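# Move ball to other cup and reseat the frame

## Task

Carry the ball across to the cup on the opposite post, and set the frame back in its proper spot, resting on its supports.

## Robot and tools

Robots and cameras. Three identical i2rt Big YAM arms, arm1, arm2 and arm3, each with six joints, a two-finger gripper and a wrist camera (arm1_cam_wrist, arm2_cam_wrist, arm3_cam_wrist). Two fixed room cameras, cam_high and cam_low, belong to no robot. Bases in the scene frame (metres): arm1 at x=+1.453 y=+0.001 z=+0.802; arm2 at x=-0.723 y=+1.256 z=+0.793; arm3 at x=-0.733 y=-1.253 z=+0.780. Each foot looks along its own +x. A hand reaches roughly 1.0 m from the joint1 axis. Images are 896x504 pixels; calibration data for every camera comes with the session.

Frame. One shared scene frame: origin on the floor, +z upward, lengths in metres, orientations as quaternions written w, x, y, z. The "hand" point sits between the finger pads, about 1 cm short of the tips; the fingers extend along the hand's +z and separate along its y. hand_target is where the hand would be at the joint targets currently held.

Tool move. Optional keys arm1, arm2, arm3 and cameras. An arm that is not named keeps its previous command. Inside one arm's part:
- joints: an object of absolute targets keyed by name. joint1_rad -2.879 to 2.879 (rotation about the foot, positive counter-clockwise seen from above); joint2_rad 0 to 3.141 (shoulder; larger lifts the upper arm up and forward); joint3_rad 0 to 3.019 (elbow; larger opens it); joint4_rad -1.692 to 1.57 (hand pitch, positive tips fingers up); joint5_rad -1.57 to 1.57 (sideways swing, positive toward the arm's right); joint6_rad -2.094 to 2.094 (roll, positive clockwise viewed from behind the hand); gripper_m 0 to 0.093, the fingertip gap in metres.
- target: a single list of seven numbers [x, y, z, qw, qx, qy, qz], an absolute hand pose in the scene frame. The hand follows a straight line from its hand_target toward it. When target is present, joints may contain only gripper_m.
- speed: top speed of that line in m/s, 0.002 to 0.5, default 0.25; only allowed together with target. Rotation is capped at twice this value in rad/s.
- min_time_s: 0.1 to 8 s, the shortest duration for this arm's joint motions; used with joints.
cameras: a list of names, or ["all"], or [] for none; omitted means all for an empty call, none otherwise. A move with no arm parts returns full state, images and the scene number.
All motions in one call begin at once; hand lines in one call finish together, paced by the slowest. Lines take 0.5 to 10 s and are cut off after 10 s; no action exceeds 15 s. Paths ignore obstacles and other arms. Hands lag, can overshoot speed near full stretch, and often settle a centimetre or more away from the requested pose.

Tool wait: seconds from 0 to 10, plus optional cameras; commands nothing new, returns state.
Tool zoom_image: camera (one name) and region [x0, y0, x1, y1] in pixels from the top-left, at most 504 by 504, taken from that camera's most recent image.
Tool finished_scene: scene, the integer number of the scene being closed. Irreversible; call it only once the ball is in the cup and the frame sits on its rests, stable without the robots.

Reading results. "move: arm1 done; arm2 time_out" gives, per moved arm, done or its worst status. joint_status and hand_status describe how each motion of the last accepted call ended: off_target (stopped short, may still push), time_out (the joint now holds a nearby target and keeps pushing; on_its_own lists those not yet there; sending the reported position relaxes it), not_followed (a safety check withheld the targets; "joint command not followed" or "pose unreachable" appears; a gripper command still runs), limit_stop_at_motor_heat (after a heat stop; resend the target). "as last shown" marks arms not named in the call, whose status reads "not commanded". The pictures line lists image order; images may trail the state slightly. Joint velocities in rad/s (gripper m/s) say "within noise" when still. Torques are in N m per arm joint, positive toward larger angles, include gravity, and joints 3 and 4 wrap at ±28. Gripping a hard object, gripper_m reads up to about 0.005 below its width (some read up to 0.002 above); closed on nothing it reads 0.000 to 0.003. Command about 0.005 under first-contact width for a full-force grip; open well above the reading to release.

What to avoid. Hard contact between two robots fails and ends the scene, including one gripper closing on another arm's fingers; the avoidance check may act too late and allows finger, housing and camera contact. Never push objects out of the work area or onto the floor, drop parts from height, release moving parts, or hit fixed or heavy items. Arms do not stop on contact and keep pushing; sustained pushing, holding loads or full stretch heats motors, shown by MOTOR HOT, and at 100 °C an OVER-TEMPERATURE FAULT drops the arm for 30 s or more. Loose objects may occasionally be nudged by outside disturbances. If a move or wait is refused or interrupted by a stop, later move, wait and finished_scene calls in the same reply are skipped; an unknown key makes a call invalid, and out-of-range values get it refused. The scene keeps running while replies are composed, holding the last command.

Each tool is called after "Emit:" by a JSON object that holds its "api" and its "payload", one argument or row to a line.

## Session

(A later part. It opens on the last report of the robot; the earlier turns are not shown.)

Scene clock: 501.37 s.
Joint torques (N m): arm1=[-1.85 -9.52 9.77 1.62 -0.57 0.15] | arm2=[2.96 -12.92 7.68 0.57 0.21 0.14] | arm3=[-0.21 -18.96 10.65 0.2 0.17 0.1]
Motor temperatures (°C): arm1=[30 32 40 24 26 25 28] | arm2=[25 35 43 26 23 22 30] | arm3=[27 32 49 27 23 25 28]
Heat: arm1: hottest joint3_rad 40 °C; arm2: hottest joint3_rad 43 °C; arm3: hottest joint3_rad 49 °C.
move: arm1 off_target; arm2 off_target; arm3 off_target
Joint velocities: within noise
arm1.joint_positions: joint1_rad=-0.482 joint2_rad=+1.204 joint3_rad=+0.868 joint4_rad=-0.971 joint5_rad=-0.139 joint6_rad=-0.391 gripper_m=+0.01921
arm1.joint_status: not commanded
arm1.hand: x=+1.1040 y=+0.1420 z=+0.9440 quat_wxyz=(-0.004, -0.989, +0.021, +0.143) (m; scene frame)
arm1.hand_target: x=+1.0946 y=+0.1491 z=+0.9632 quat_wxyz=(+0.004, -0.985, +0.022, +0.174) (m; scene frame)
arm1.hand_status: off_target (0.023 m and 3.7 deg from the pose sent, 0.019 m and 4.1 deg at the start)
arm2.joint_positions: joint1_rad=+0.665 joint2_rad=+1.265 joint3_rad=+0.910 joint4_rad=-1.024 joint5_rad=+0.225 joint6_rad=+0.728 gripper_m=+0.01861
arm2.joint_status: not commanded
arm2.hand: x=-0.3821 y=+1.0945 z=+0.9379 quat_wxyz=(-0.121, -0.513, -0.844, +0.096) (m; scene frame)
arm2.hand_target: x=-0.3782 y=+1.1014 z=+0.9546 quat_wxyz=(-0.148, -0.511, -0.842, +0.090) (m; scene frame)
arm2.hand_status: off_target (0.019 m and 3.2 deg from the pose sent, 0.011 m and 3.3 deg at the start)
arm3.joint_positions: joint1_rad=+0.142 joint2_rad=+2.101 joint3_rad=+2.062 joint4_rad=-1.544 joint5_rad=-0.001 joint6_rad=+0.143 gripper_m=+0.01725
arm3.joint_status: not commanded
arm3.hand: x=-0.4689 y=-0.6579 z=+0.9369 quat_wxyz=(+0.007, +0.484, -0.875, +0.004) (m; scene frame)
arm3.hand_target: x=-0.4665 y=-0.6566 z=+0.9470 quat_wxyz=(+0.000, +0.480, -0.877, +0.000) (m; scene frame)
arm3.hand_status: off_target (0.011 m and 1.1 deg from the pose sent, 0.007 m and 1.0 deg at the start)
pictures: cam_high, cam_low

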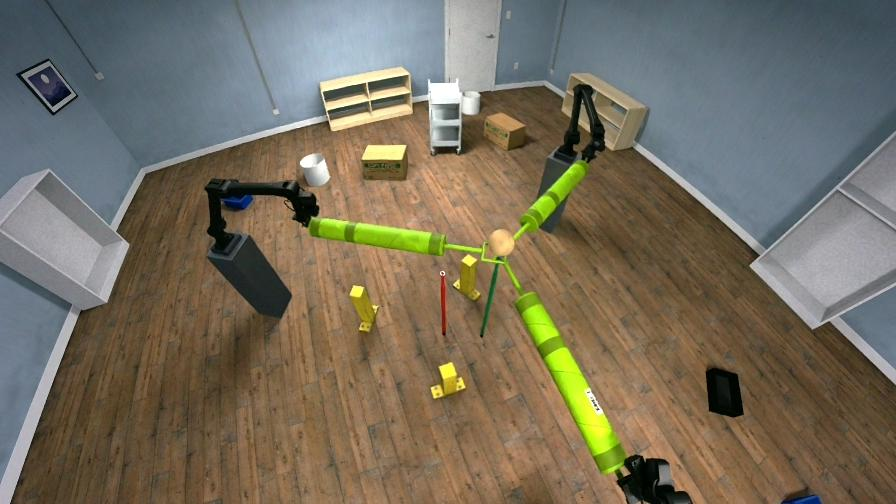

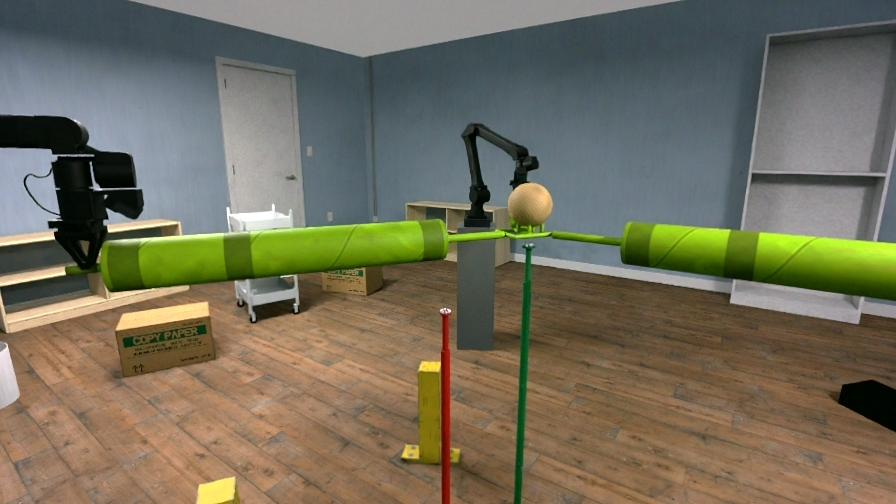

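Emit:
{"api": "move", "payload": {
  "arm1": {"target":[1.0945,0.1452,0.930,-0.0039,0.985,-0.0224,-0.174],"speed":0.04},
  "arm2": {"target":[-0.3772,1.0974,0.921,-0.1487,-0.5117,-0.8417,0.0904],"speed":0.04},
  "arm3": {"target":[-0.4657,-0.6606,0.911,0,0.48,-0.877,0],"speed":0.04},
  "cameras": ["cam_high","cam_low"]
}}

Emit:
{"api": "zoom_image", "payload": {
  "camera": "cam_low",
  "region": [490, 200, 560, 270]
}}

Emit:
{"api": "zoom_image", "payload": {
  "camera": "cam_high",
  "region": [470, 220, 530, 280]
}}

Scene clock: 527.50 s.
Joint torques (N m): arm1=[-0.91 -9.47 8.99 1.32 -0.47 0.26] | arm2=[2.2 -9.82 7.56 0.8 0.04 0.05] | arm3=[-0.5 -19.08 10.18 -0.02 0.17 0.06]
Motor temperatures (°C): arm1=[30 32 40 24 26 24 28] | arm2=[25 35 38 26 23 22 30] | arm3=[27 32 46 27 23 25 28]
Heat: arm1: hottest joint3_rad 40 °C; arm2: hottest joint3_rad 38 °C; arm3: hottest joint3_rad 46 °C.
move: arm1 off_target; arm2 done; arm3 off_target
Joint velocities: within noise
arm1.joint_positions: joint1_rad=-0.482 joint2_rad=+1.230 joint3_rad=+0.806 joint4_rad=-0.864 joint5_rad=-0.139 joint6_rad=-0.391 gripper_m=+0.01921
arm1.joint_status: not commanded
arm1.hand: x=+1.1030 y=+0.1429 z=+0.9151 quat_wxyz=(-0.001, -0.988, +0.020, +0.151) (m; scene frame)
arm1.hand_target: x=+1.0948 y=+0.1451 z=+0.9301 quat_wxyz=(+0.004, -0.985, +0.022, +0.174) (m; scene frame)
arm1.hand_status: off_target (0.017 m and 2.8 deg from the pose sent, 0.017 m and 3.7 deg at the start)
arm2.joint_positions: joint1_rad=+0.665 joint2_rad=+1.267 joint3_rad=+0.848 joint4_rad=-0.927 joint5_rad=+0.228 joint6_rad=+0.728 gripper_m=+0.01861
arm2.joint_status: not commanded
arm2.hand: x=-0.3827 y=+1.0939 z=+0.9171 quat_wxyz=(-0.137, -0.514, -0.842, +0.094) (m; scene frame)
arm2.hand_target: x=-0.3773 y=+1.0974 z=+0.9211 quat_wxyz=(-0.149, -0.511, -0.842, +0.090) (m; scene frame)
arm2.hand_status: done (0.008 m and 1.4 deg from the pose sent, 0.018 m and 3.2 deg at the start)
arm3.joint_positions: joint1_rad=+0.142 joint2_rad=+2.101 joint3_rad=+1.969 joint4_rad=-1.441 joint5_rad=-0.001 joint6_rad=+0.143 gripper_m=+0.01725
arm3.joint_status: not commanded
arm3.hand: x=-0.4694 y=-0.6587 z=+0.9013 quat_wxyz=(+0.004, +0.484, -0.875, +0.001) (m; scene frame)
arm3.hand_target: x=-0.4658 y=-0.6607 z=+0.9110 quat_wxyz=(+0.000, +0.480, -0.877, +0.000) (m; scene frame)
arm3.hand_status: off_target (0.011 m and 0.7 deg from the pose sent, 0.026 m and 1.1 deg at the start)
pictures: cam_high, cam_low

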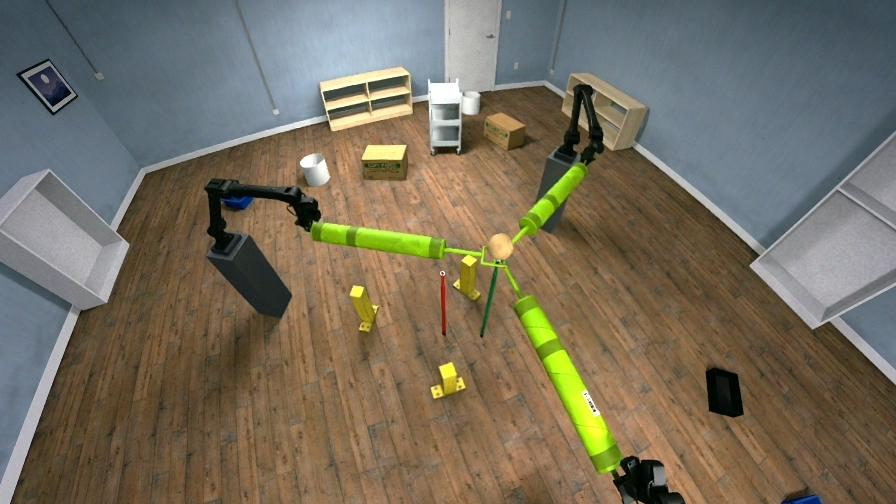

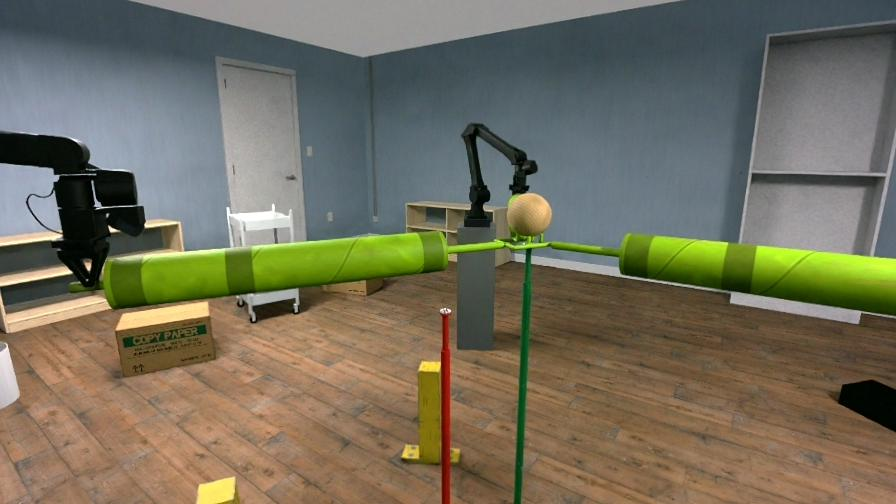

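Scaled by 7.200 from the camera's 896x504 image, which has a finer 1280x720 frame.

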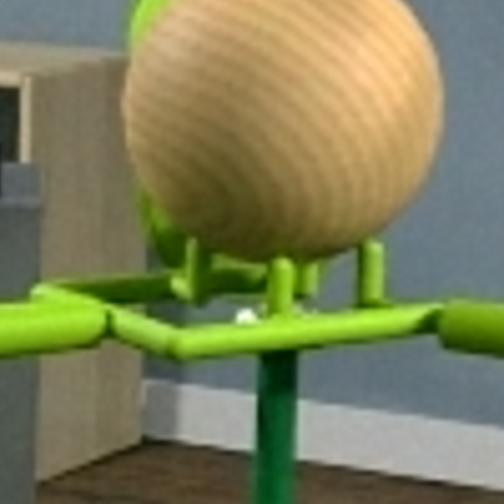

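Scaled by 8.400 from the camera's 896x504 image, which has a finer 1280x720 frame.

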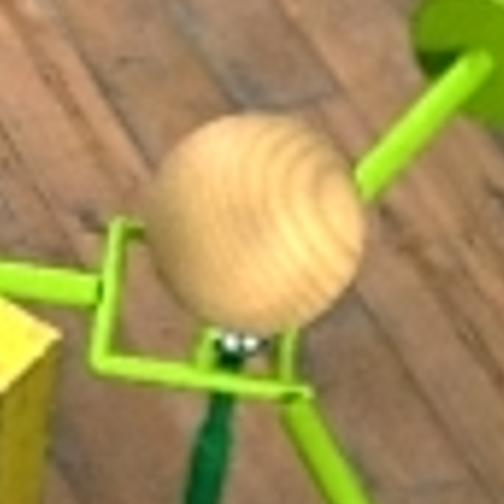

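Emit:
{"api": "move", "payload": {
  "arm1": {"target":[1.096,0.1396,0.8905,-0.0039,0.985,-0.0224,-0.174],"speed":0.04},
  "arm2": {"target":[-0.376,1.092,0.8905,-0.1487,-0.5117,-0.8417,0.0904],"speed":0.04},
  "arm3": {"target":[-0.4645,-0.6662,0.8955,0,0.48,-0.877,0],"speed":0.04},
  "cameras": ["cam_high","cam_low"]
}}

Emit:
{"api": "zoom_image", "payload": {
  "camera": "cam_low",
  "region": [490, 210, 560, 280]
}}

Emit:
{"api": "zoom_image", "payload": {
  "camera": "cam_high",
  "region": [470, 220, 530, 280]
}}

Scene clock: 553.90 s.
Joint torques (N m): arm1=[-0.03 -8.88 8.12 1.47 -0.25 0.34] | arm2=[1.2 -9.52 7.1 0.98 -0.07 -0.03] | arm3=[-0.79 -19.55 9.52 -0.13 0.15 0]
Motor temperatures (°C): arm1=[29 31 41 24 26 24 28] | arm2=[25 34 36 26 23 22 31] | arm3=[27 33 42 27 23 25 28]
Heat: arm1: hottest joint3_rad 41 °C; arm2: hottest joint3_rad 36 °C; arm3: hottest joint3_rad 42 °C.
move: arm1 off_target; arm2 done; arm3 off_target
Joint velocities: within noise
arm1.joint_positions: joint1_rad=-0.478 joint2_rad=+1.267 joint3_rad=+0.733 joint4_rad=-0.741 joint5_rad=-0.140 joint6_rad=-0.386 gripper_m=+0.01921
arm1.joint_status: not commanded
arm1.hand: x=+1.1045 y=+0.1408 z=+0.8812 quat_wxyz=(+0.001, -0.987, +0.020, +0.157) (m; scene frame)
arm1.hand_target: x=+1.0962 y=+0.1396 z=+0.8906 quat_wxyz=(+0.004, -0.985, +0.022, +0.174) (m; scene frame)
arm1.hand_status: off_target (0.013 m and 2.0 deg from the pose sent, 0.026 m and 2.8 deg at the start)
arm2.joint_positions: joint1_rad=+0.663 joint2_rad=+1.309 joint3_rad=+0.804 joint4_rad=-0.834 joint5_rad=+0.228 joint6_rad=+0.723 gripper_m=+0.01861
arm2.joint_status: not commanded
arm2.hand: x=-0.3802 y=+1.0917 z=+0.8898 quat_wxyz=(-0.140, -0.513, -0.842, +0.094) (m; scene frame)
arm2.hand_target: x=-0.3761 y=+1.0921 z=+0.8905 quat_wxyz=(-0.148, -0.511, -0.842, +0.090) (m; scene frame)
arm2.hand_status: done (0.004 m and 1.1 deg from the pose sent, 0.027 m and 1.4 deg at the start)
arm3.joint_positions: joint1_rad=+0.140 joint2_rad=+2.101 joint3_rad=+1.923 joint4_rad=-1.393 joint5_rad=+0.000 joint6_rad=+0.143 gripper_m=+0.01725
arm3.joint_status: not commanded
arm3.hand: x=-0.4689 y=-0.6611 z=+0.8842 quat_wxyz=(+0.002, +0.483, -0.876, +0.000) (m; scene frame)
arm3.hand_target: x=-0.4645 y=-0.6661 z=+0.8954 quat_wxyz=(+0.000, +0.480, -0.877, +0.000) (m; scene frame)
arm3.hand_status: off_target (0.013 m and 0.5 deg from the pose sent, 0.011 m and 0.6 deg at the start)
pictures: cam_high, cam_low

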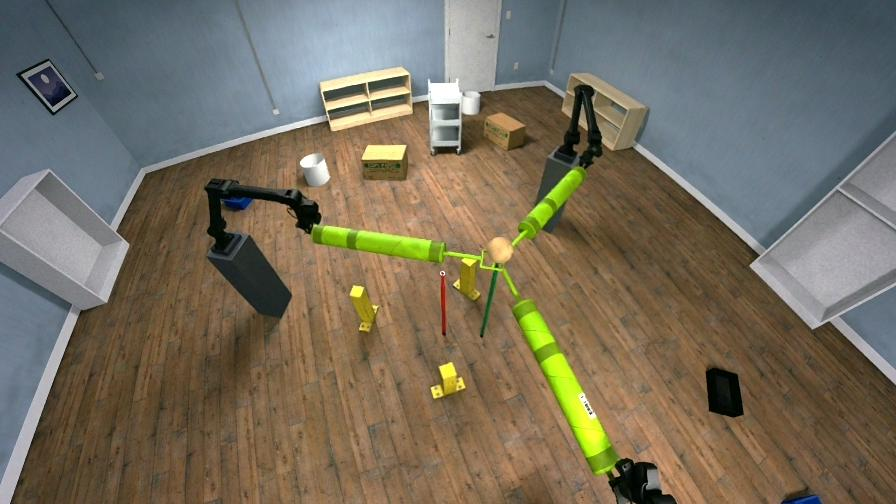

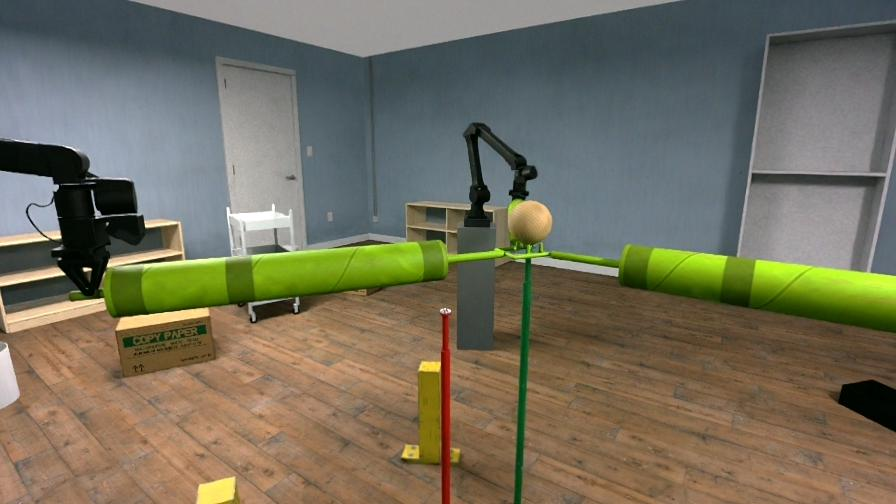

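Scaled by 7.200 from the camera's 896x504 image, which has a finer 1280x720 frame.

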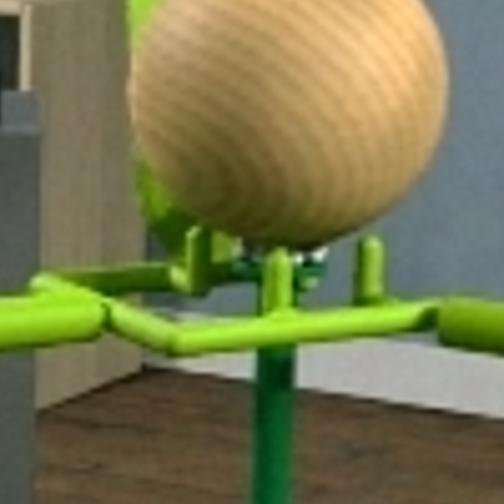

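Scaled by 8.400 from the camera's 896x504 image, which has a finer 1280x720 frame.

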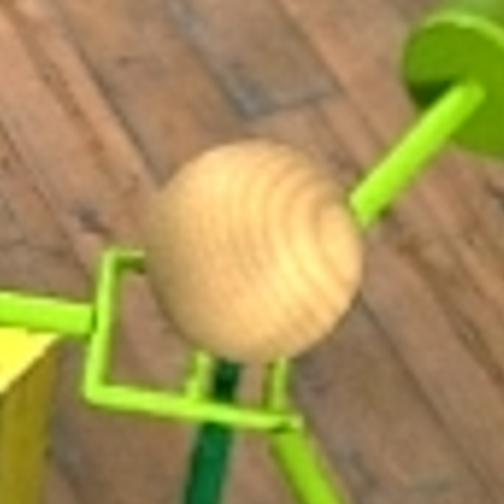

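Emit:
{"api": "move", "payload": {
  "arm1": {"target":[1.096,0.1396,0.870,-0.0039,0.985,-0.0224,-0.174],"speed":0.03},
  "arm2": {"target":[-0.376,1.092,0.870,-0.1487,-0.5117,-0.8417,0.0904],"speed":0.03},
  "arm3": {"target":[-0.4645,-0.6662,0.874,0,0.48,-0.877,0],"speed":0.03},
  "cameras": ["cam_high","cam_low"]
}}

Emit:
{"api": "zoom_image", "payload": {
  "camera": "cam_low",
  "region": [490, 210, 560, 280]
}}

Emit:
{"api": "zoom_image", "payload": {
  "camera": "cam_high",
  "region": [470, 220, 530, 280]
}}

Scene clock: 569.73 s.
Joint torques (N m): arm1=[-0.03 -9.11 7.69 1.46 -0.23 0.34] | arm2=[1.32 -9.7 6.75 0.95 -0.11 -0.02] | arm3=[-0.79 -18.61 9.51 -0.02 0.14 -0.01]
Motor temperatures (°C): arm1=[29 31 40 24 26 24 28] | arm2=[25 33 36 26 23 21 31] | arm3=[27 33 41 27 23 25 28]
Heat: arm1: hottest joint3_rad 40 °C; arm2: hottest joint3_rad 36 °C; arm3: hottest joint3_rad 41 °C.
move: arm1 off_target; arm2 done; arm3 done
Joint velocities: within noise
arm1.joint_positions: joint1_rad=-0.476 joint2_rad=+1.303 joint3_rad=+0.702 joint4_rad=-0.672 joint5_rad=-0.141 joint6_rad=-0.385 gripper_m=+0.01921
arm1.joint_status: not commanded
arm1.hand: x=+1.1041 y=+0.1407 z=+0.8614 quat_wxyz=(+0.001, -0.987, +0.020, +0.158) (m; scene frame)
arm1.hand_target: x=+1.0962 y=+0.1396 z=+0.8701 quat_wxyz=(+0.004, -0.985, +0.022, +0.174) (m; scene frame)
arm1.hand_status: off_target (0.012 m and 1.9 deg from the pose sent, 0.014 m and 2.0 deg at the start)
arm2.joint_positions: joint1_rad=+0.663 joint2_rad=+1.341 joint3_rad=+0.773 joint4_rad=-0.769 joint5_rad=+0.229 joint6_rad=+0.722 gripper_m=+0.01861
arm2.joint_status: not commanded
arm2.hand: x=-0.3799 y=+1.0912 z=+0.8699 quat_wxyz=(-0.141, -0.513, -0.842, +0.095) (m; scene frame)
arm2.hand_target: x=-0.3760 y=+1.0921 z=+0.8701 quat_wxyz=(-0.149, -0.511, -0.842, +0.090) (m; scene frame)
arm2.hand_status: done (0.004 m and 1.0 deg from the pose sent, 0.020 m and 1.1 deg at the start)
arm3.joint_positions: joint1_rad=+0.140 joint2_rad=+2.101 joint3_rad=+1.885 joint4_rad=-1.346 joint5_rad=+0.000 joint6_rad=+0.143 gripper_m=+0.01725
arm3.joint_status: not commanded
arm3.hand: x=-0.4692 y=-0.6617 z=+0.8699 quat_wxyz=(-0.002, +0.483, -0.876, -0.002) (m; scene frame)
arm3.hand_target: x=-0.4646 y=-0.6662 z=+0.8740 quat_wxyz=(+0.000, +0.480, -0.877, +0.000) (m; scene frame)
arm3.hand_status: done (0.008 m and 0.5 deg from the pose sent, 0.012 m and 0.5 deg at the start)
pictures: cam_high, cam_low

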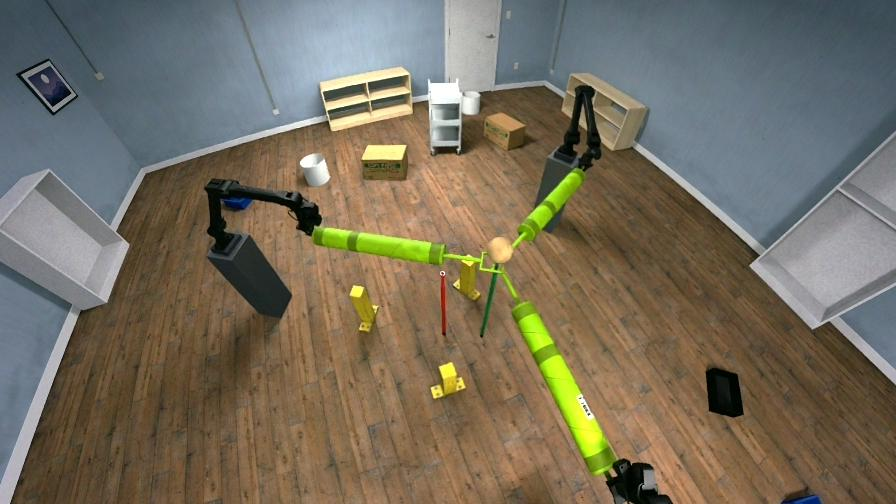

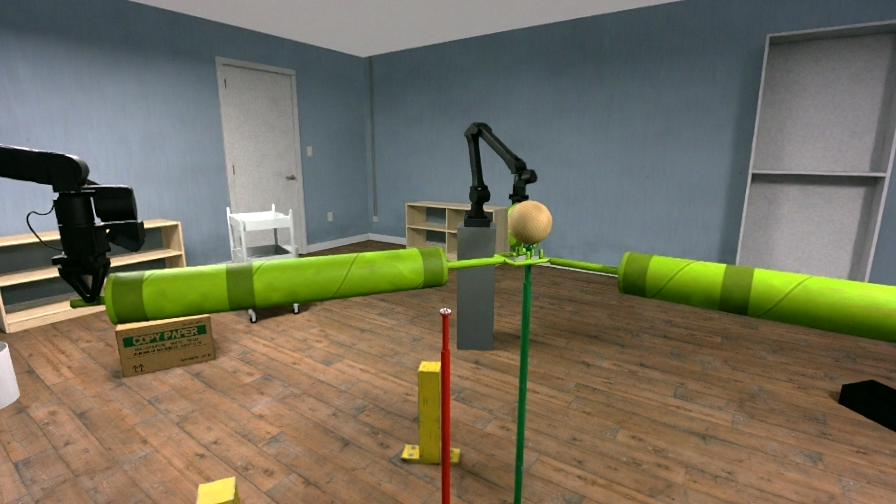

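Scaled by 7.200 from the camera's 896x504 image, which has a finer 1280x720 frame.

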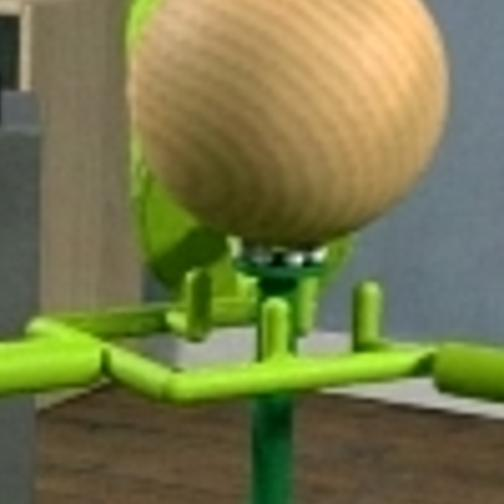

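Scaled by 8.400 from the camera's 896x504 image, which has a finer 1280x720 frame.

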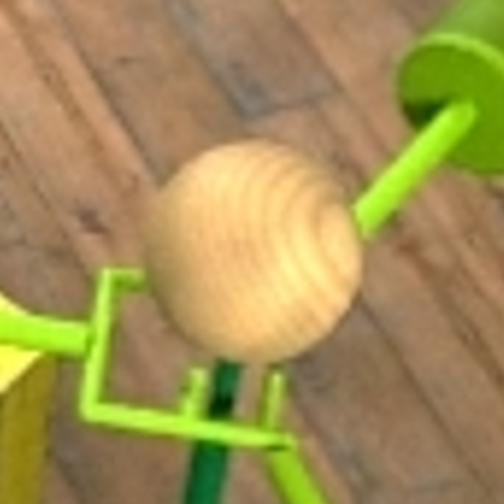

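Emit:
{"api": "move", "payload": {
  "arm1": {"target":[1.096,0.1396,0.825,-0.0039,0.985,-0.0224,-0.174],"speed":0.06},
  "arm2": {"target":[-0.376,1.092,0.825,-0.1487,-0.5117,-0.8417,0.0904],"speed":0.06},
  "arm3": {"target":[-0.4645,-0.6662,0.829,0,0.48,-0.877,0],"speed":0.06},
  "cameras": ["cam_high","cam_low"]
}}

Emit:
{"api": "zoom_image", "payload": {
  "camera": "cam_low",
  "region": [480, 180, 580, 300]
}}

Scene clock: 581.27 s.
Joint torques (N m): arm1=[0.03 -9.64 6.69 1.48 -0.16 0.34] | arm2=[1.44 -10.17 5.94 0.96 -0.13 0.01] | arm3=[-0.79 -18.26 9.4 0.06 0.14 -0.01]
Motor temperatures (°C): arm1=[29 31 38 24 26 24 28] | arm2=[25 33 37 26 23 21 31] | arm3=[27 34 40 27 23 25 28]
Heat: arm1: hottest joint3_rad 38 °C; arm2: hottest joint3_rad 37 °C; arm3: hottest joint3_rad 40 °C.
move: arm1 off_target; arm2 done; arm3 done
Joint velocities: within noise
arm1.joint_positions: joint1_rad=-0.475 joint2_rad=+1.398 joint3_rad=+0.645 joint4_rad=-0.517 joint5_rad=-0.142 joint6_rad=-0.383 gripper_m=+0.01921
arm1.joint_status: not commanded
arm1.hand: x=+1.1037 y=+0.1406 z=+0.8176 quat_wxyz=(+0.001, -0.987, +0.020, +0.159) (m; scene frame)
arm1.hand_target: x=+1.0960 y=+0.1396 z=+0.8251 quat_wxyz=(+0.004, -0.984, +0.022, +0.174) (m; scene frame)
arm1.hand_status: off_target (0.011 m and 1.8 deg from the pose sent, 0.037 m and 1.9 deg at the start)
arm2.joint_positions: joint1_rad=+0.663 joint2_rad=+1.427 joint3_rad=+0.713 joint4_rad=-0.621 joint5_rad=+0.230 joint6_rad=+0.722 gripper_m=+0.01861
arm2.joint_status: not commanded
arm2.hand: x=-0.3794 y=+1.0902 z=+0.8257 quat_wxyz=(-0.142, -0.513, -0.841, +0.095) (m; scene frame)
arm2.hand_target: x=-0.3760 y=+1.0921 z=+0.8251 quat_wxyz=(-0.149, -0.512, -0.841, +0.090) (m; scene frame)
arm2.hand_status: done (0.004 m and 0.9 deg from the pose sent, 0.045 m and 1.0 deg at the start)
arm3.joint_positions: joint1_rad=+0.140 joint2_rad=+2.129 joint3_rad=+1.819 joint4_rad=-1.249 joint5_rad=+0.000 joint6_rad=+0.143 gripper_m=+0.01725
arm3.joint_status: not commanded
arm3.hand: x=-0.4694 y=-0.6626 z=+0.8280 quat_wxyz=(-0.002, +0.483, -0.876, -0.003) (m; scene frame)
arm3.hand_target: x=-0.4646 y=-0.6661 z=+0.8290 quat_wxyz=(+0.000, +0.480, -0.877, +0.000) (m; scene frame)
arm3.hand_status: done (0.006 m and 0.6 deg from the pose sent, 0.041 m and 0.5 deg at the start)
pictures: cam_high, cam_low

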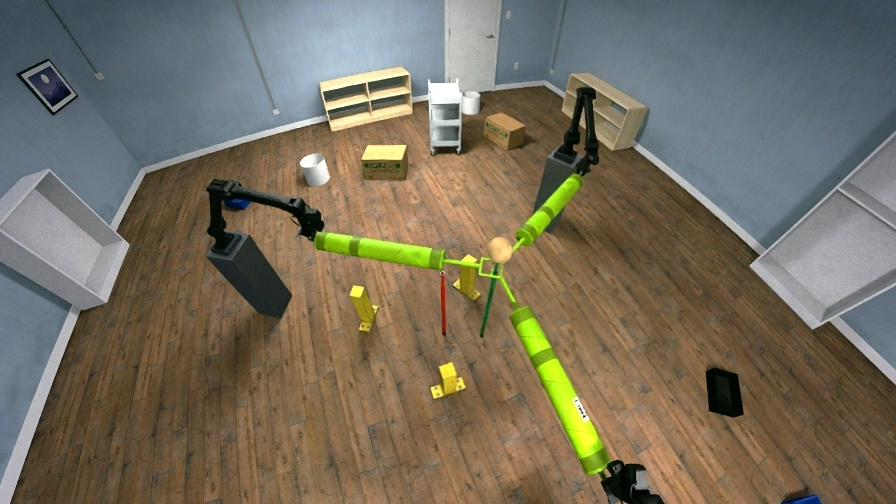

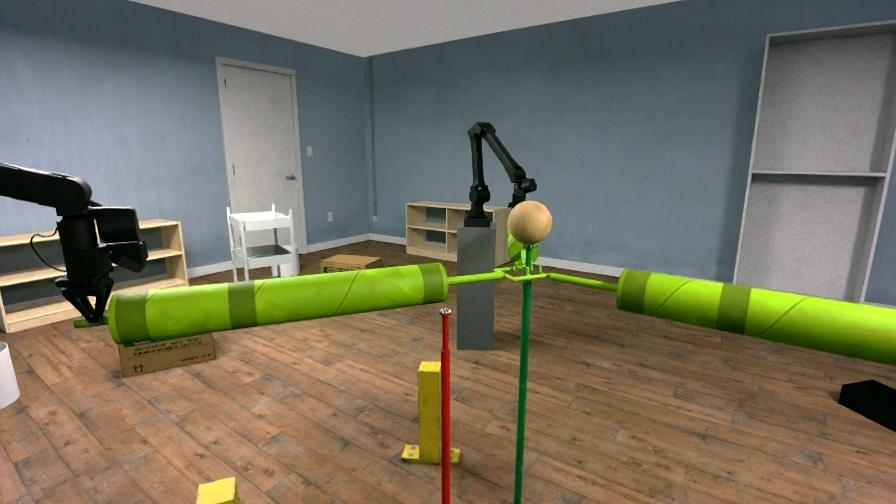

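Scaled by 4.200 from the camera's 896x504 image, which has a finer 1280x720 frame.

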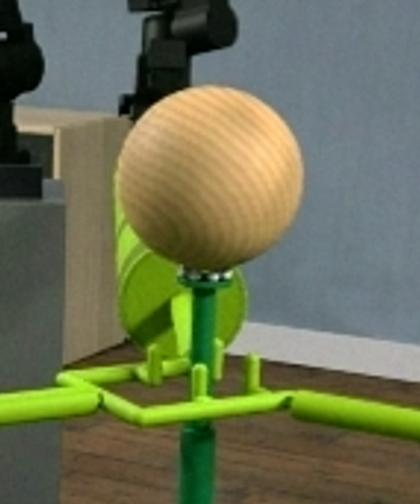

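Emit:
{"api": "move", "payload": {
  "arm1": {"target":[1.053,0.0721,0.828,-0.0039,0.985,-0.0224,-0.174],"speed":0.08},
  "arm2": {"target":[-0.419,1.0245,0.83,-0.1487,-0.5117,-0.8417,0.0904],"speed":0.08},
  "arm3": {"target":[-0.5075,-0.7337,0.838,0,0.48,-0.877,0],"speed":0.08},
  "cameras": ["cam_high","cam_low"]
}}

Emit:
{"api": "zoom_image", "payload": {
  "camera": "cam_low",
  "region": [420, 180, 580, 340]
}}

Scene clock: 593.73 s.
Joint torques (N m): arm1=[0.15 -9.52 9.2 0.76 0.15 0.36] | arm2=[1.03 -12.92 5.05 0.4 -0.32 -0.02] | arm3=[0.79 -19.49 8.08 -0.21 0.14 0.18]
Motor temperatures (°C): arm1=[29 31 37 24 26 24 28] | arm2=[25 33 36 26 23 21 31] | arm3=[27 34 39 27 23 25 28]
Heat: arm1: hottest joint3_rad 37 °C; arm2: hottest joint3_rad 36 °C; arm3: hottest joint3_rad 39 °C.
move: arm1 off_target; arm2 done; arm3 off_target
Joint velocities: within noise
arm1.joint_positions: joint1_rad=-0.245 joint2_rad=+1.427 joint3_rad=+0.662 joint4_rad=-0.488 joint5_rad=-0.071 joint6_rad=-0.165 gripper_m=+0.01921
arm1.joint_status: not commanded
arm1.hand: x=+1.0712 y=+0.0722 z=+0.8134 quat_wxyz=(+0.000, -0.987, +0.019, +0.157) (m; scene frame)
arm1.hand_target: x=+1.0536 y=+0.0719 z=+0.8283 quat_wxyz=(+0.004, -0.984, +0.022, +0.174) (m; scene frame)
arm1.hand_status: off_target (0.023 m and 2.1 deg from the pose sent, 0.086 m and 1.8 deg at the start)
arm2.joint_positions: joint1_rad=+0.431 joint2_rad=+1.427 joint3_rad=+0.699 joint4_rad=-0.567 joint5_rad=+0.170 joint6_rad=+0.491 gripper_m=+0.01861
arm2.joint_status: not commanded
arm2.hand: x=-0.4157 y=+1.0204 z=+0.8230 quat_wxyz=(-0.140, -0.512, -0.842, +0.095) (m; scene frame)
arm2.hand_target: x=-0.4189 y=+1.0244 z=+0.8295 quat_wxyz=(-0.148, -0.511, -0.842, +0.090) (m; scene frame)
arm2.hand_status: done (0.009 m and 1.2 deg from the pose sent, 0.077 m and 0.9 deg at the start)
arm3.joint_positions: joint1_rad=+0.141 joint2_rad=+1.970 joint3_rad=+1.511 joint4_rad=-1.132 joint5_rad=+0.000 joint6_rad=+0.146 gripper_m=+0.01725
arm3.joint_status: not commanded
arm3.hand: x=-0.5016 y=-0.7332 z=+0.8132 quat_wxyz=(+0.010, +0.482, -0.876, +0.007) (m; scene frame)
arm3.hand_target: x=-0.5074 y=-0.7337 z=+0.8372 quat_wxyz=(+0.000, +0.480, -0.877, +0.000) (m; scene frame)
arm3.hand_status: off_target (0.025 m and 1.4 deg from the pose sent, 0.081 m and 0.6 deg at the start)
pictures: cam_high, cam_low

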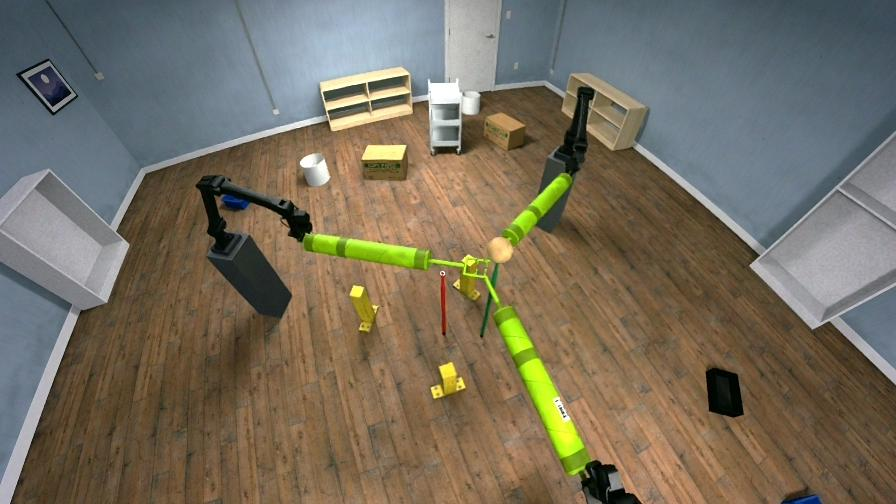

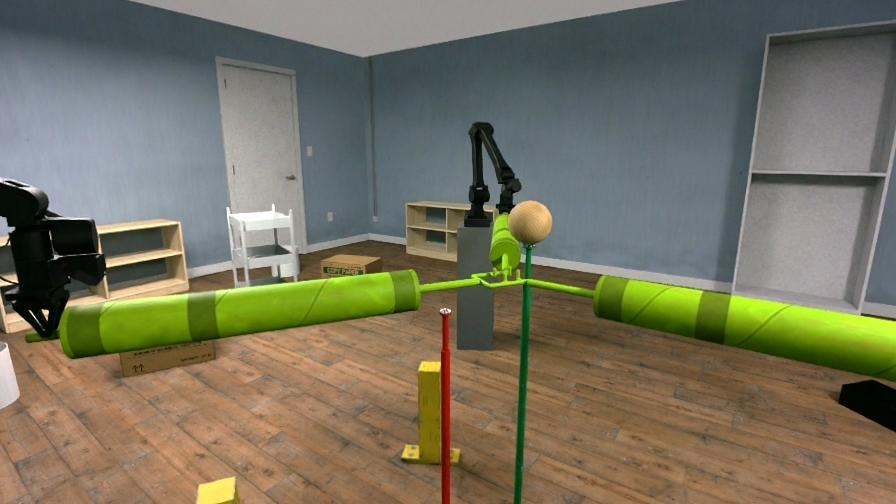

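Scaled by 3.150 from the camera's 896x504 image, which has a finer 1280x720 frame.

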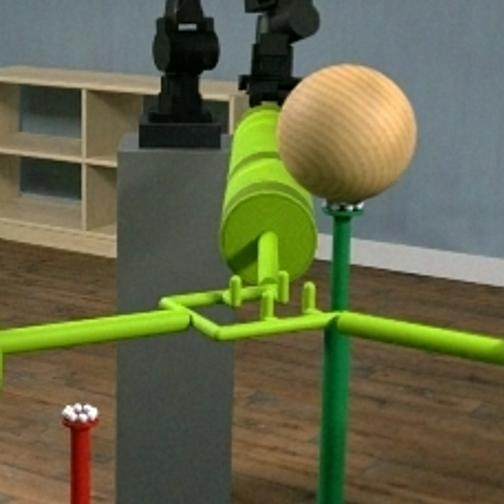

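Emit:
{"api": "move", "payload": {
  "arm1": {"target":[1.01,0.0021,0.875,-0.0039,0.985,-0.0224,-0.174],"speed":0.12},
  "arm2": {"target":[-0.462,0.9545,0.875,-0.1487,-0.5117,-0.8417,0.0904],"speed":0.12},
  "arm3": {"target":[-0.5505,-0.8037,0.885,0,0.48,-0.877,0],"speed":0.12}
}}

Emit:
{"api": "move", "payload": {
  "arm1": {"target":[0.907,-0.2133,0.875,-0.0039,0.985,-0.0224,-0.174],"speed":0.12},
  "arm2": {"target":[-0.565,0.7345,0.875,-0.1487,-0.5117,-0.8417,0.0904],"speed":0.12},
  "arm3": {"target":[-0.654,-1.0215,0.875,0,0.48,-0.877,0],"speed":0.12},
  "cameras": ["cam_high","cam_low"]
}}

Scene clock: 603.23 s.
Joint torques (N m): arm1=[0.73 -10.87 10.54 0.09 0.31 0.43] | arm2=[0.67 -12.22 8.9 -0.83 -0.52 -0.03] | arm3=[0.32 -16.15 8.64 -0.92 0.16 0.15]
Motor temperatures (°C): arm1=[29 30 37 24 26 24 28] | arm2=[25 34 36 26 23 21 31] | arm3=[27 34 38 27 23 25 28]
Heat: arm1: hottest joint3_rad 37 °C; arm2: hottest joint3_rad 36 °C; arm3: hottest joint3_rad 38 °C.
move: arm1 off_target; arm2 off_target; arm3 off_target
Joint velocities: within noise
arm1.joint_positions: joint1_rad=-0.048 joint2_rad=+1.428 joint3_rad=+0.808 joint4_rad=-0.617 joint5_rad=-0.003 joint6_rad=+0.018 gripper_m=+0.01921
arm1.joint_status: not commanded
arm1.hand: x=+1.0249 y=+0.0086 z=+0.8557 quat_wxyz=(+0.003, -0.987, +0.018, +0.161) (m; scene frame)
arm1.hand_target: x=+1.0106 y=+0.0021 z=+0.8751 quat_wxyz=(+0.003, -0.984, +0.022, +0.175) (m; scene frame)
arm1.hand_status: off_target (0.025 m and 1.6 deg from the pose sent, 0.112 m and 2.1 deg at the start)
arm2.joint_positions: joint1_rad=+0.194 joint2_rad=+1.364 joint3_rad=+0.739 joint4_rad=-0.643 joint5_rad=+0.100 joint6_rad=+0.260 gripper_m=+0.01861
arm2.joint_status: not commanded
arm2.hand: x=-0.4662 y=+0.9583 z=+0.8546 quat_wxyz=(-0.138, -0.511, -0.843, +0.093) (m; scene frame)
arm2.hand_target: x=-0.4621 y=+0.9545 z=+0.8745 quat_wxyz=(-0.149, -0.511, -0.841, +0.091) (m; scene frame)
arm2.hand_status: off_target (0.021 m and 1.3 deg from the pose sent, 0.096 m and 1.1 deg at the start)
arm3.joint_positions: joint1_rad=+0.170 joint2_rad=+1.723 joint3_rad=+1.292 joint4_rad=-1.142 joint5_rad=+0.000 joint6_rad=+0.174 gripper_m=+0.01725
arm3.joint_status: not commanded
arm3.hand: x=-0.5458 y=-0.7971 z=+0.8643 quat_wxyz=(+0.003, +0.483, -0.876, +0.001) (m; scene frame)
arm3.hand_target: x=-0.5503 y=-0.8034 z=+0.8842 quat_wxyz=(+0.000, +0.480, -0.877, +0.000) (m; scene frame)
arm3.hand_status: off_target (0.022 m and 0.6 deg from the pose sent, 0.112 m and 1.4 deg at the start)
pictures: none

Scene clock: 605.97 s.
Joint torques (N m): arm1=[-0.09 -17.44 11.56 0.01 0.7 0.31] | arm2=[1.26 -14.86 10.48 -0.53 -0.81 0.04] | arm3=[0.67 -6.18 8.55 -1.36 0.15 0.19]
Motor temperatures (°C): arm1=[29 31 37 24 26 24 28] | arm2=[25 34 36 26 23 21 31] | arm3=[27 34 38 27 23 25 28]
Heat: arm1: hottest joint3_rad 37 °C; arm2: hottest joint3_rad 36 °C; arm3: hottest joint3_rad 38 °C.
move: arm1 off_target; arm2 off_target; arm3 off_target
Joint velocities: within noise
arm1.joint_positions: joint1_rad=+0.381 joint2_rad=+1.785 joint3_rad=+1.244 joint4_rad=-0.744 joint5_rad=+0.134 joint6_rad=+0.427 gripper_m=+0.01921
arm1.joint_status: not commanded
arm1.hand: x=+0.9239 y=-0.2031 z=+0.8465 quat_wxyz=(+0.008, -0.988, +0.018, +0.151) (m; scene frame)
arm1.hand_target: x=+0.9082 y=-0.2128 z=+0.8752 quat_wxyz=(+0.003, -0.984, +0.022, +0.174) (m; scene frame)
arm1.hand_status: off_target (0.035 m and 2.7 deg from the pose sent, 0.252 m and 1.7 deg at the start)
arm2.joint_positions: joint1_rad=-0.289 joint2_rad=+1.680 joint3_rad=+1.123 joint4_rad=-0.690 joint5_rad=-0.052 joint6_rad=-0.199 gripper_m=+0.01861
arm2.joint_status: not commanded
arm2.hand: x=-0.5712 y=+0.7458 z=+0.8641 quat_wxyz=(-0.141, -0.510, -0.843, +0.095) (m; scene frame)
arm2.hand_target: x=-0.5652 y=+0.7350 z=+0.8751 quat_wxyz=(-0.149, -0.511, -0.841, +0.091) (m; scene frame)
arm2.hand_status: off_target (0.017 m and 1.0 deg from the pose sent, 0.245 m and 1.3 deg at the start)
arm3.joint_positions: joint1_rad=+0.225 joint2_rad=+1.078 joint3_rad=+0.652 joint4_rad=-1.117 joint5_rad=+0.000 joint6_rad=+0.228 gripper_m=+0.01725
arm3.joint_status: not commanded
arm3.hand: x=-0.6479 y=-1.0100 z=+0.8692 quat_wxyz=(-0.009, +0.483, -0.876, -0.009) (m; scene frame)
arm3.hand_target: x=-0.6537 y=-1.0210 z=+0.8742 quat_wxyz=(+0.000, +0.480, -0.877, +0.000) (m; scene frame)
arm3.hand_status: off_target (0.014 m and 1.4 deg from the pose sent, 0.249 m and 0.6 deg at the start)
pictures: cam_high, cam_low

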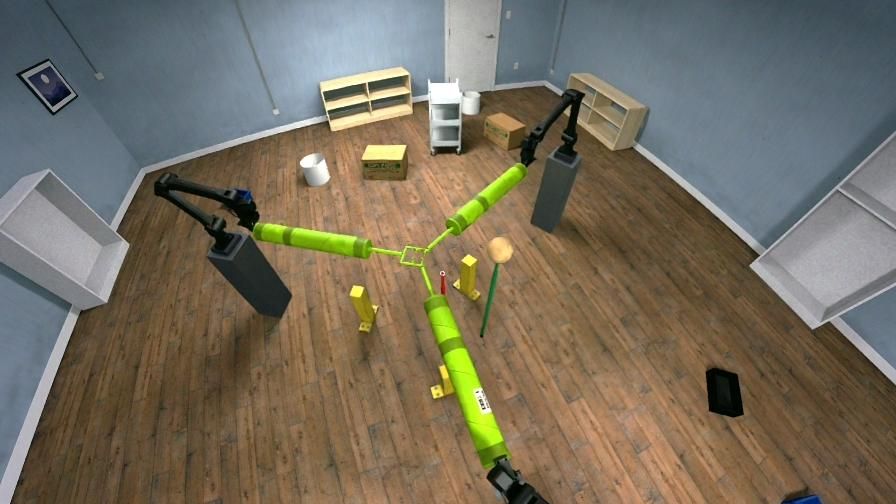

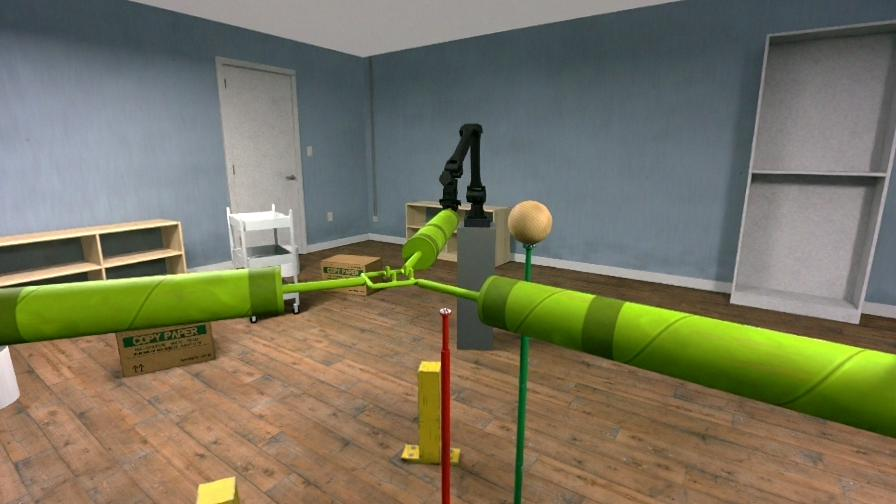

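Emit:
{"api": "move", "payload": {
  "arm1": {"target":[0.906,-0.2213,0.520,-0.0039,0.985,-0.0224,-0.174],"speed":0.12},
  "arm2": {"target":[-0.562,0.7295,0.505,-0.1487,-0.5117,-0.8417,0.0904],"speed":0.12},
  "arm3": {"target":[-0.656,-1.028,0.502,0,0.48,-0.877,0],"speed":0.12},
  "cameras": ["cam_high","cam_low"]
}}

Emit:
{"api": "zoom_image", "payload": {
  "camera": "cam_high",
  "region": [300, 200, 560, 440]
}}

Scene clock: 615.50 s.
Joint torques (N m): arm1=[-0.03 -20.31 4.79 1.09 0.49 0.33] | arm2=[1.44 -18.32 3.95 0.68 -0.41 0.09] | arm3=[0.38 -8.7 -2.63 0.8 -0.08 0.14]
Motor temperatures (°C): arm1=[29 32 39 24 26 24 28] | arm2=[25 35 36 26 24 21 31] | arm3=[27 34 37 27 23 25 28]
Heat: arm1: hottest joint3_rad 39 °C; arm2: hottest joint3_rad 36 °C; arm3: hottest joint3_rad 37 °C.
move: arm1 off_target; arm2 done; arm3 done
Joint velocities: within noise
arm1.joint_positions: joint1_rad=+0.396 joint2_rad=+2.497 joint3_rad=+1.297 joint4_rad=-0.087 joint5_rad=+0.145 joint6_rad=+0.440 gripper_m=+0.01921
arm1.joint_status: not commanded
arm1.hand: x=+0.9235 y=-0.2094 z=+0.5053 quat_wxyz=(+0.010, -0.988, +0.017, +0.153) (m; scene frame)
arm1.hand_target: x=+0.9066 y=-0.2213 z=+0.5203 quat_wxyz=(+0.004, -0.985, +0.022, +0.174) (m; scene frame)
arm1.hand_status: off_target (0.026 m and 2.6 deg from the pose sent, 0.327 m and 2.7 deg at the start)
arm2.joint_positions: joint1_rad=-0.290 joint2_rad=+2.475 joint3_rad=+1.170 joint4_rad=+0.052 joint5_rad=-0.062 joint6_rad=-0.202 gripper_m=+0.01861
arm2.joint_status: not commanded
arm2.hand: x=-0.5663 y=+0.7355 z=+0.5092 quat_wxyz=(-0.143, -0.509, -0.844, +0.090) (m; scene frame)
arm2.hand_target: x=-0.5620 y=+0.7295 z=+0.5052 quat_wxyz=(-0.149, -0.512, -0.841, +0.090) (m; scene frame)
arm2.hand_status: done (0.008 m and 0.8 deg from the pose sent, 0.360 m and 1.0 deg at the start)
arm3.joint_positions: joint1_rad=+0.225 joint2_rad=+2.380 joint3_rad=+0.547 joint4_rad=+0.281 joint5_rad=+0.006 joint6_rad=+0.229 gripper_m=+0.01725
arm3.joint_status: not commanded
arm3.hand: x=-0.6512 y=-1.0204 z=+0.5042 quat_wxyz=(-0.006, +0.483, -0.876, -0.003) (m; scene frame)
arm3.hand_target: x=-0.6559 y=-1.0281 z=+0.5021 quat_wxyz=(+0.000, +0.480, -0.877, +0.000) (m; scene frame)
arm3.hand_status: done (0.009 m and 0.9 deg from the pose sent, 0.368 m and 1.4 deg at the start)
pictures: cam_high, cam_low

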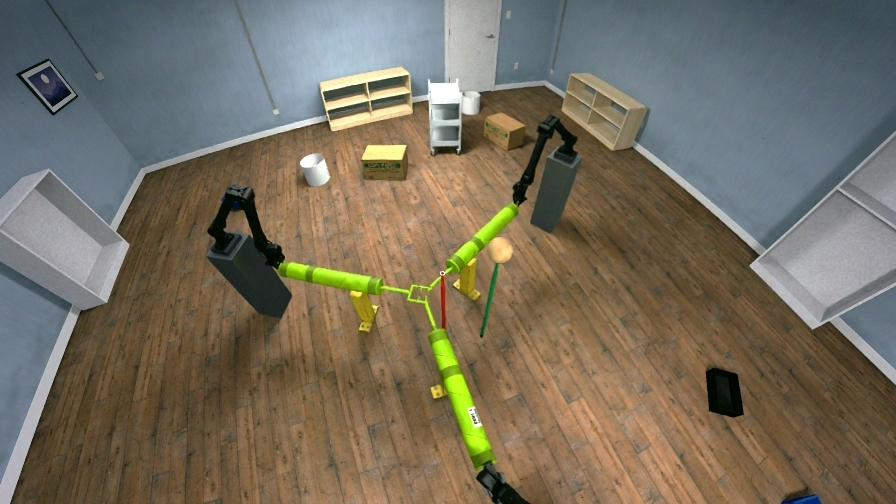

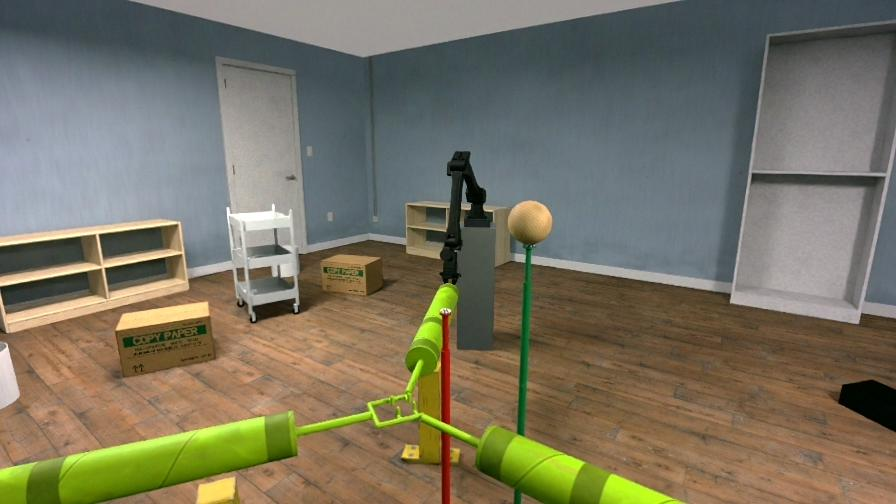

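Scaled by 1.938 from the camera's 896x504 image, which has a finer 1280x720 frame.

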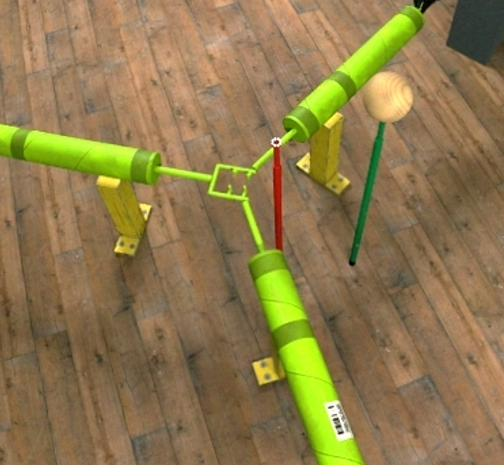

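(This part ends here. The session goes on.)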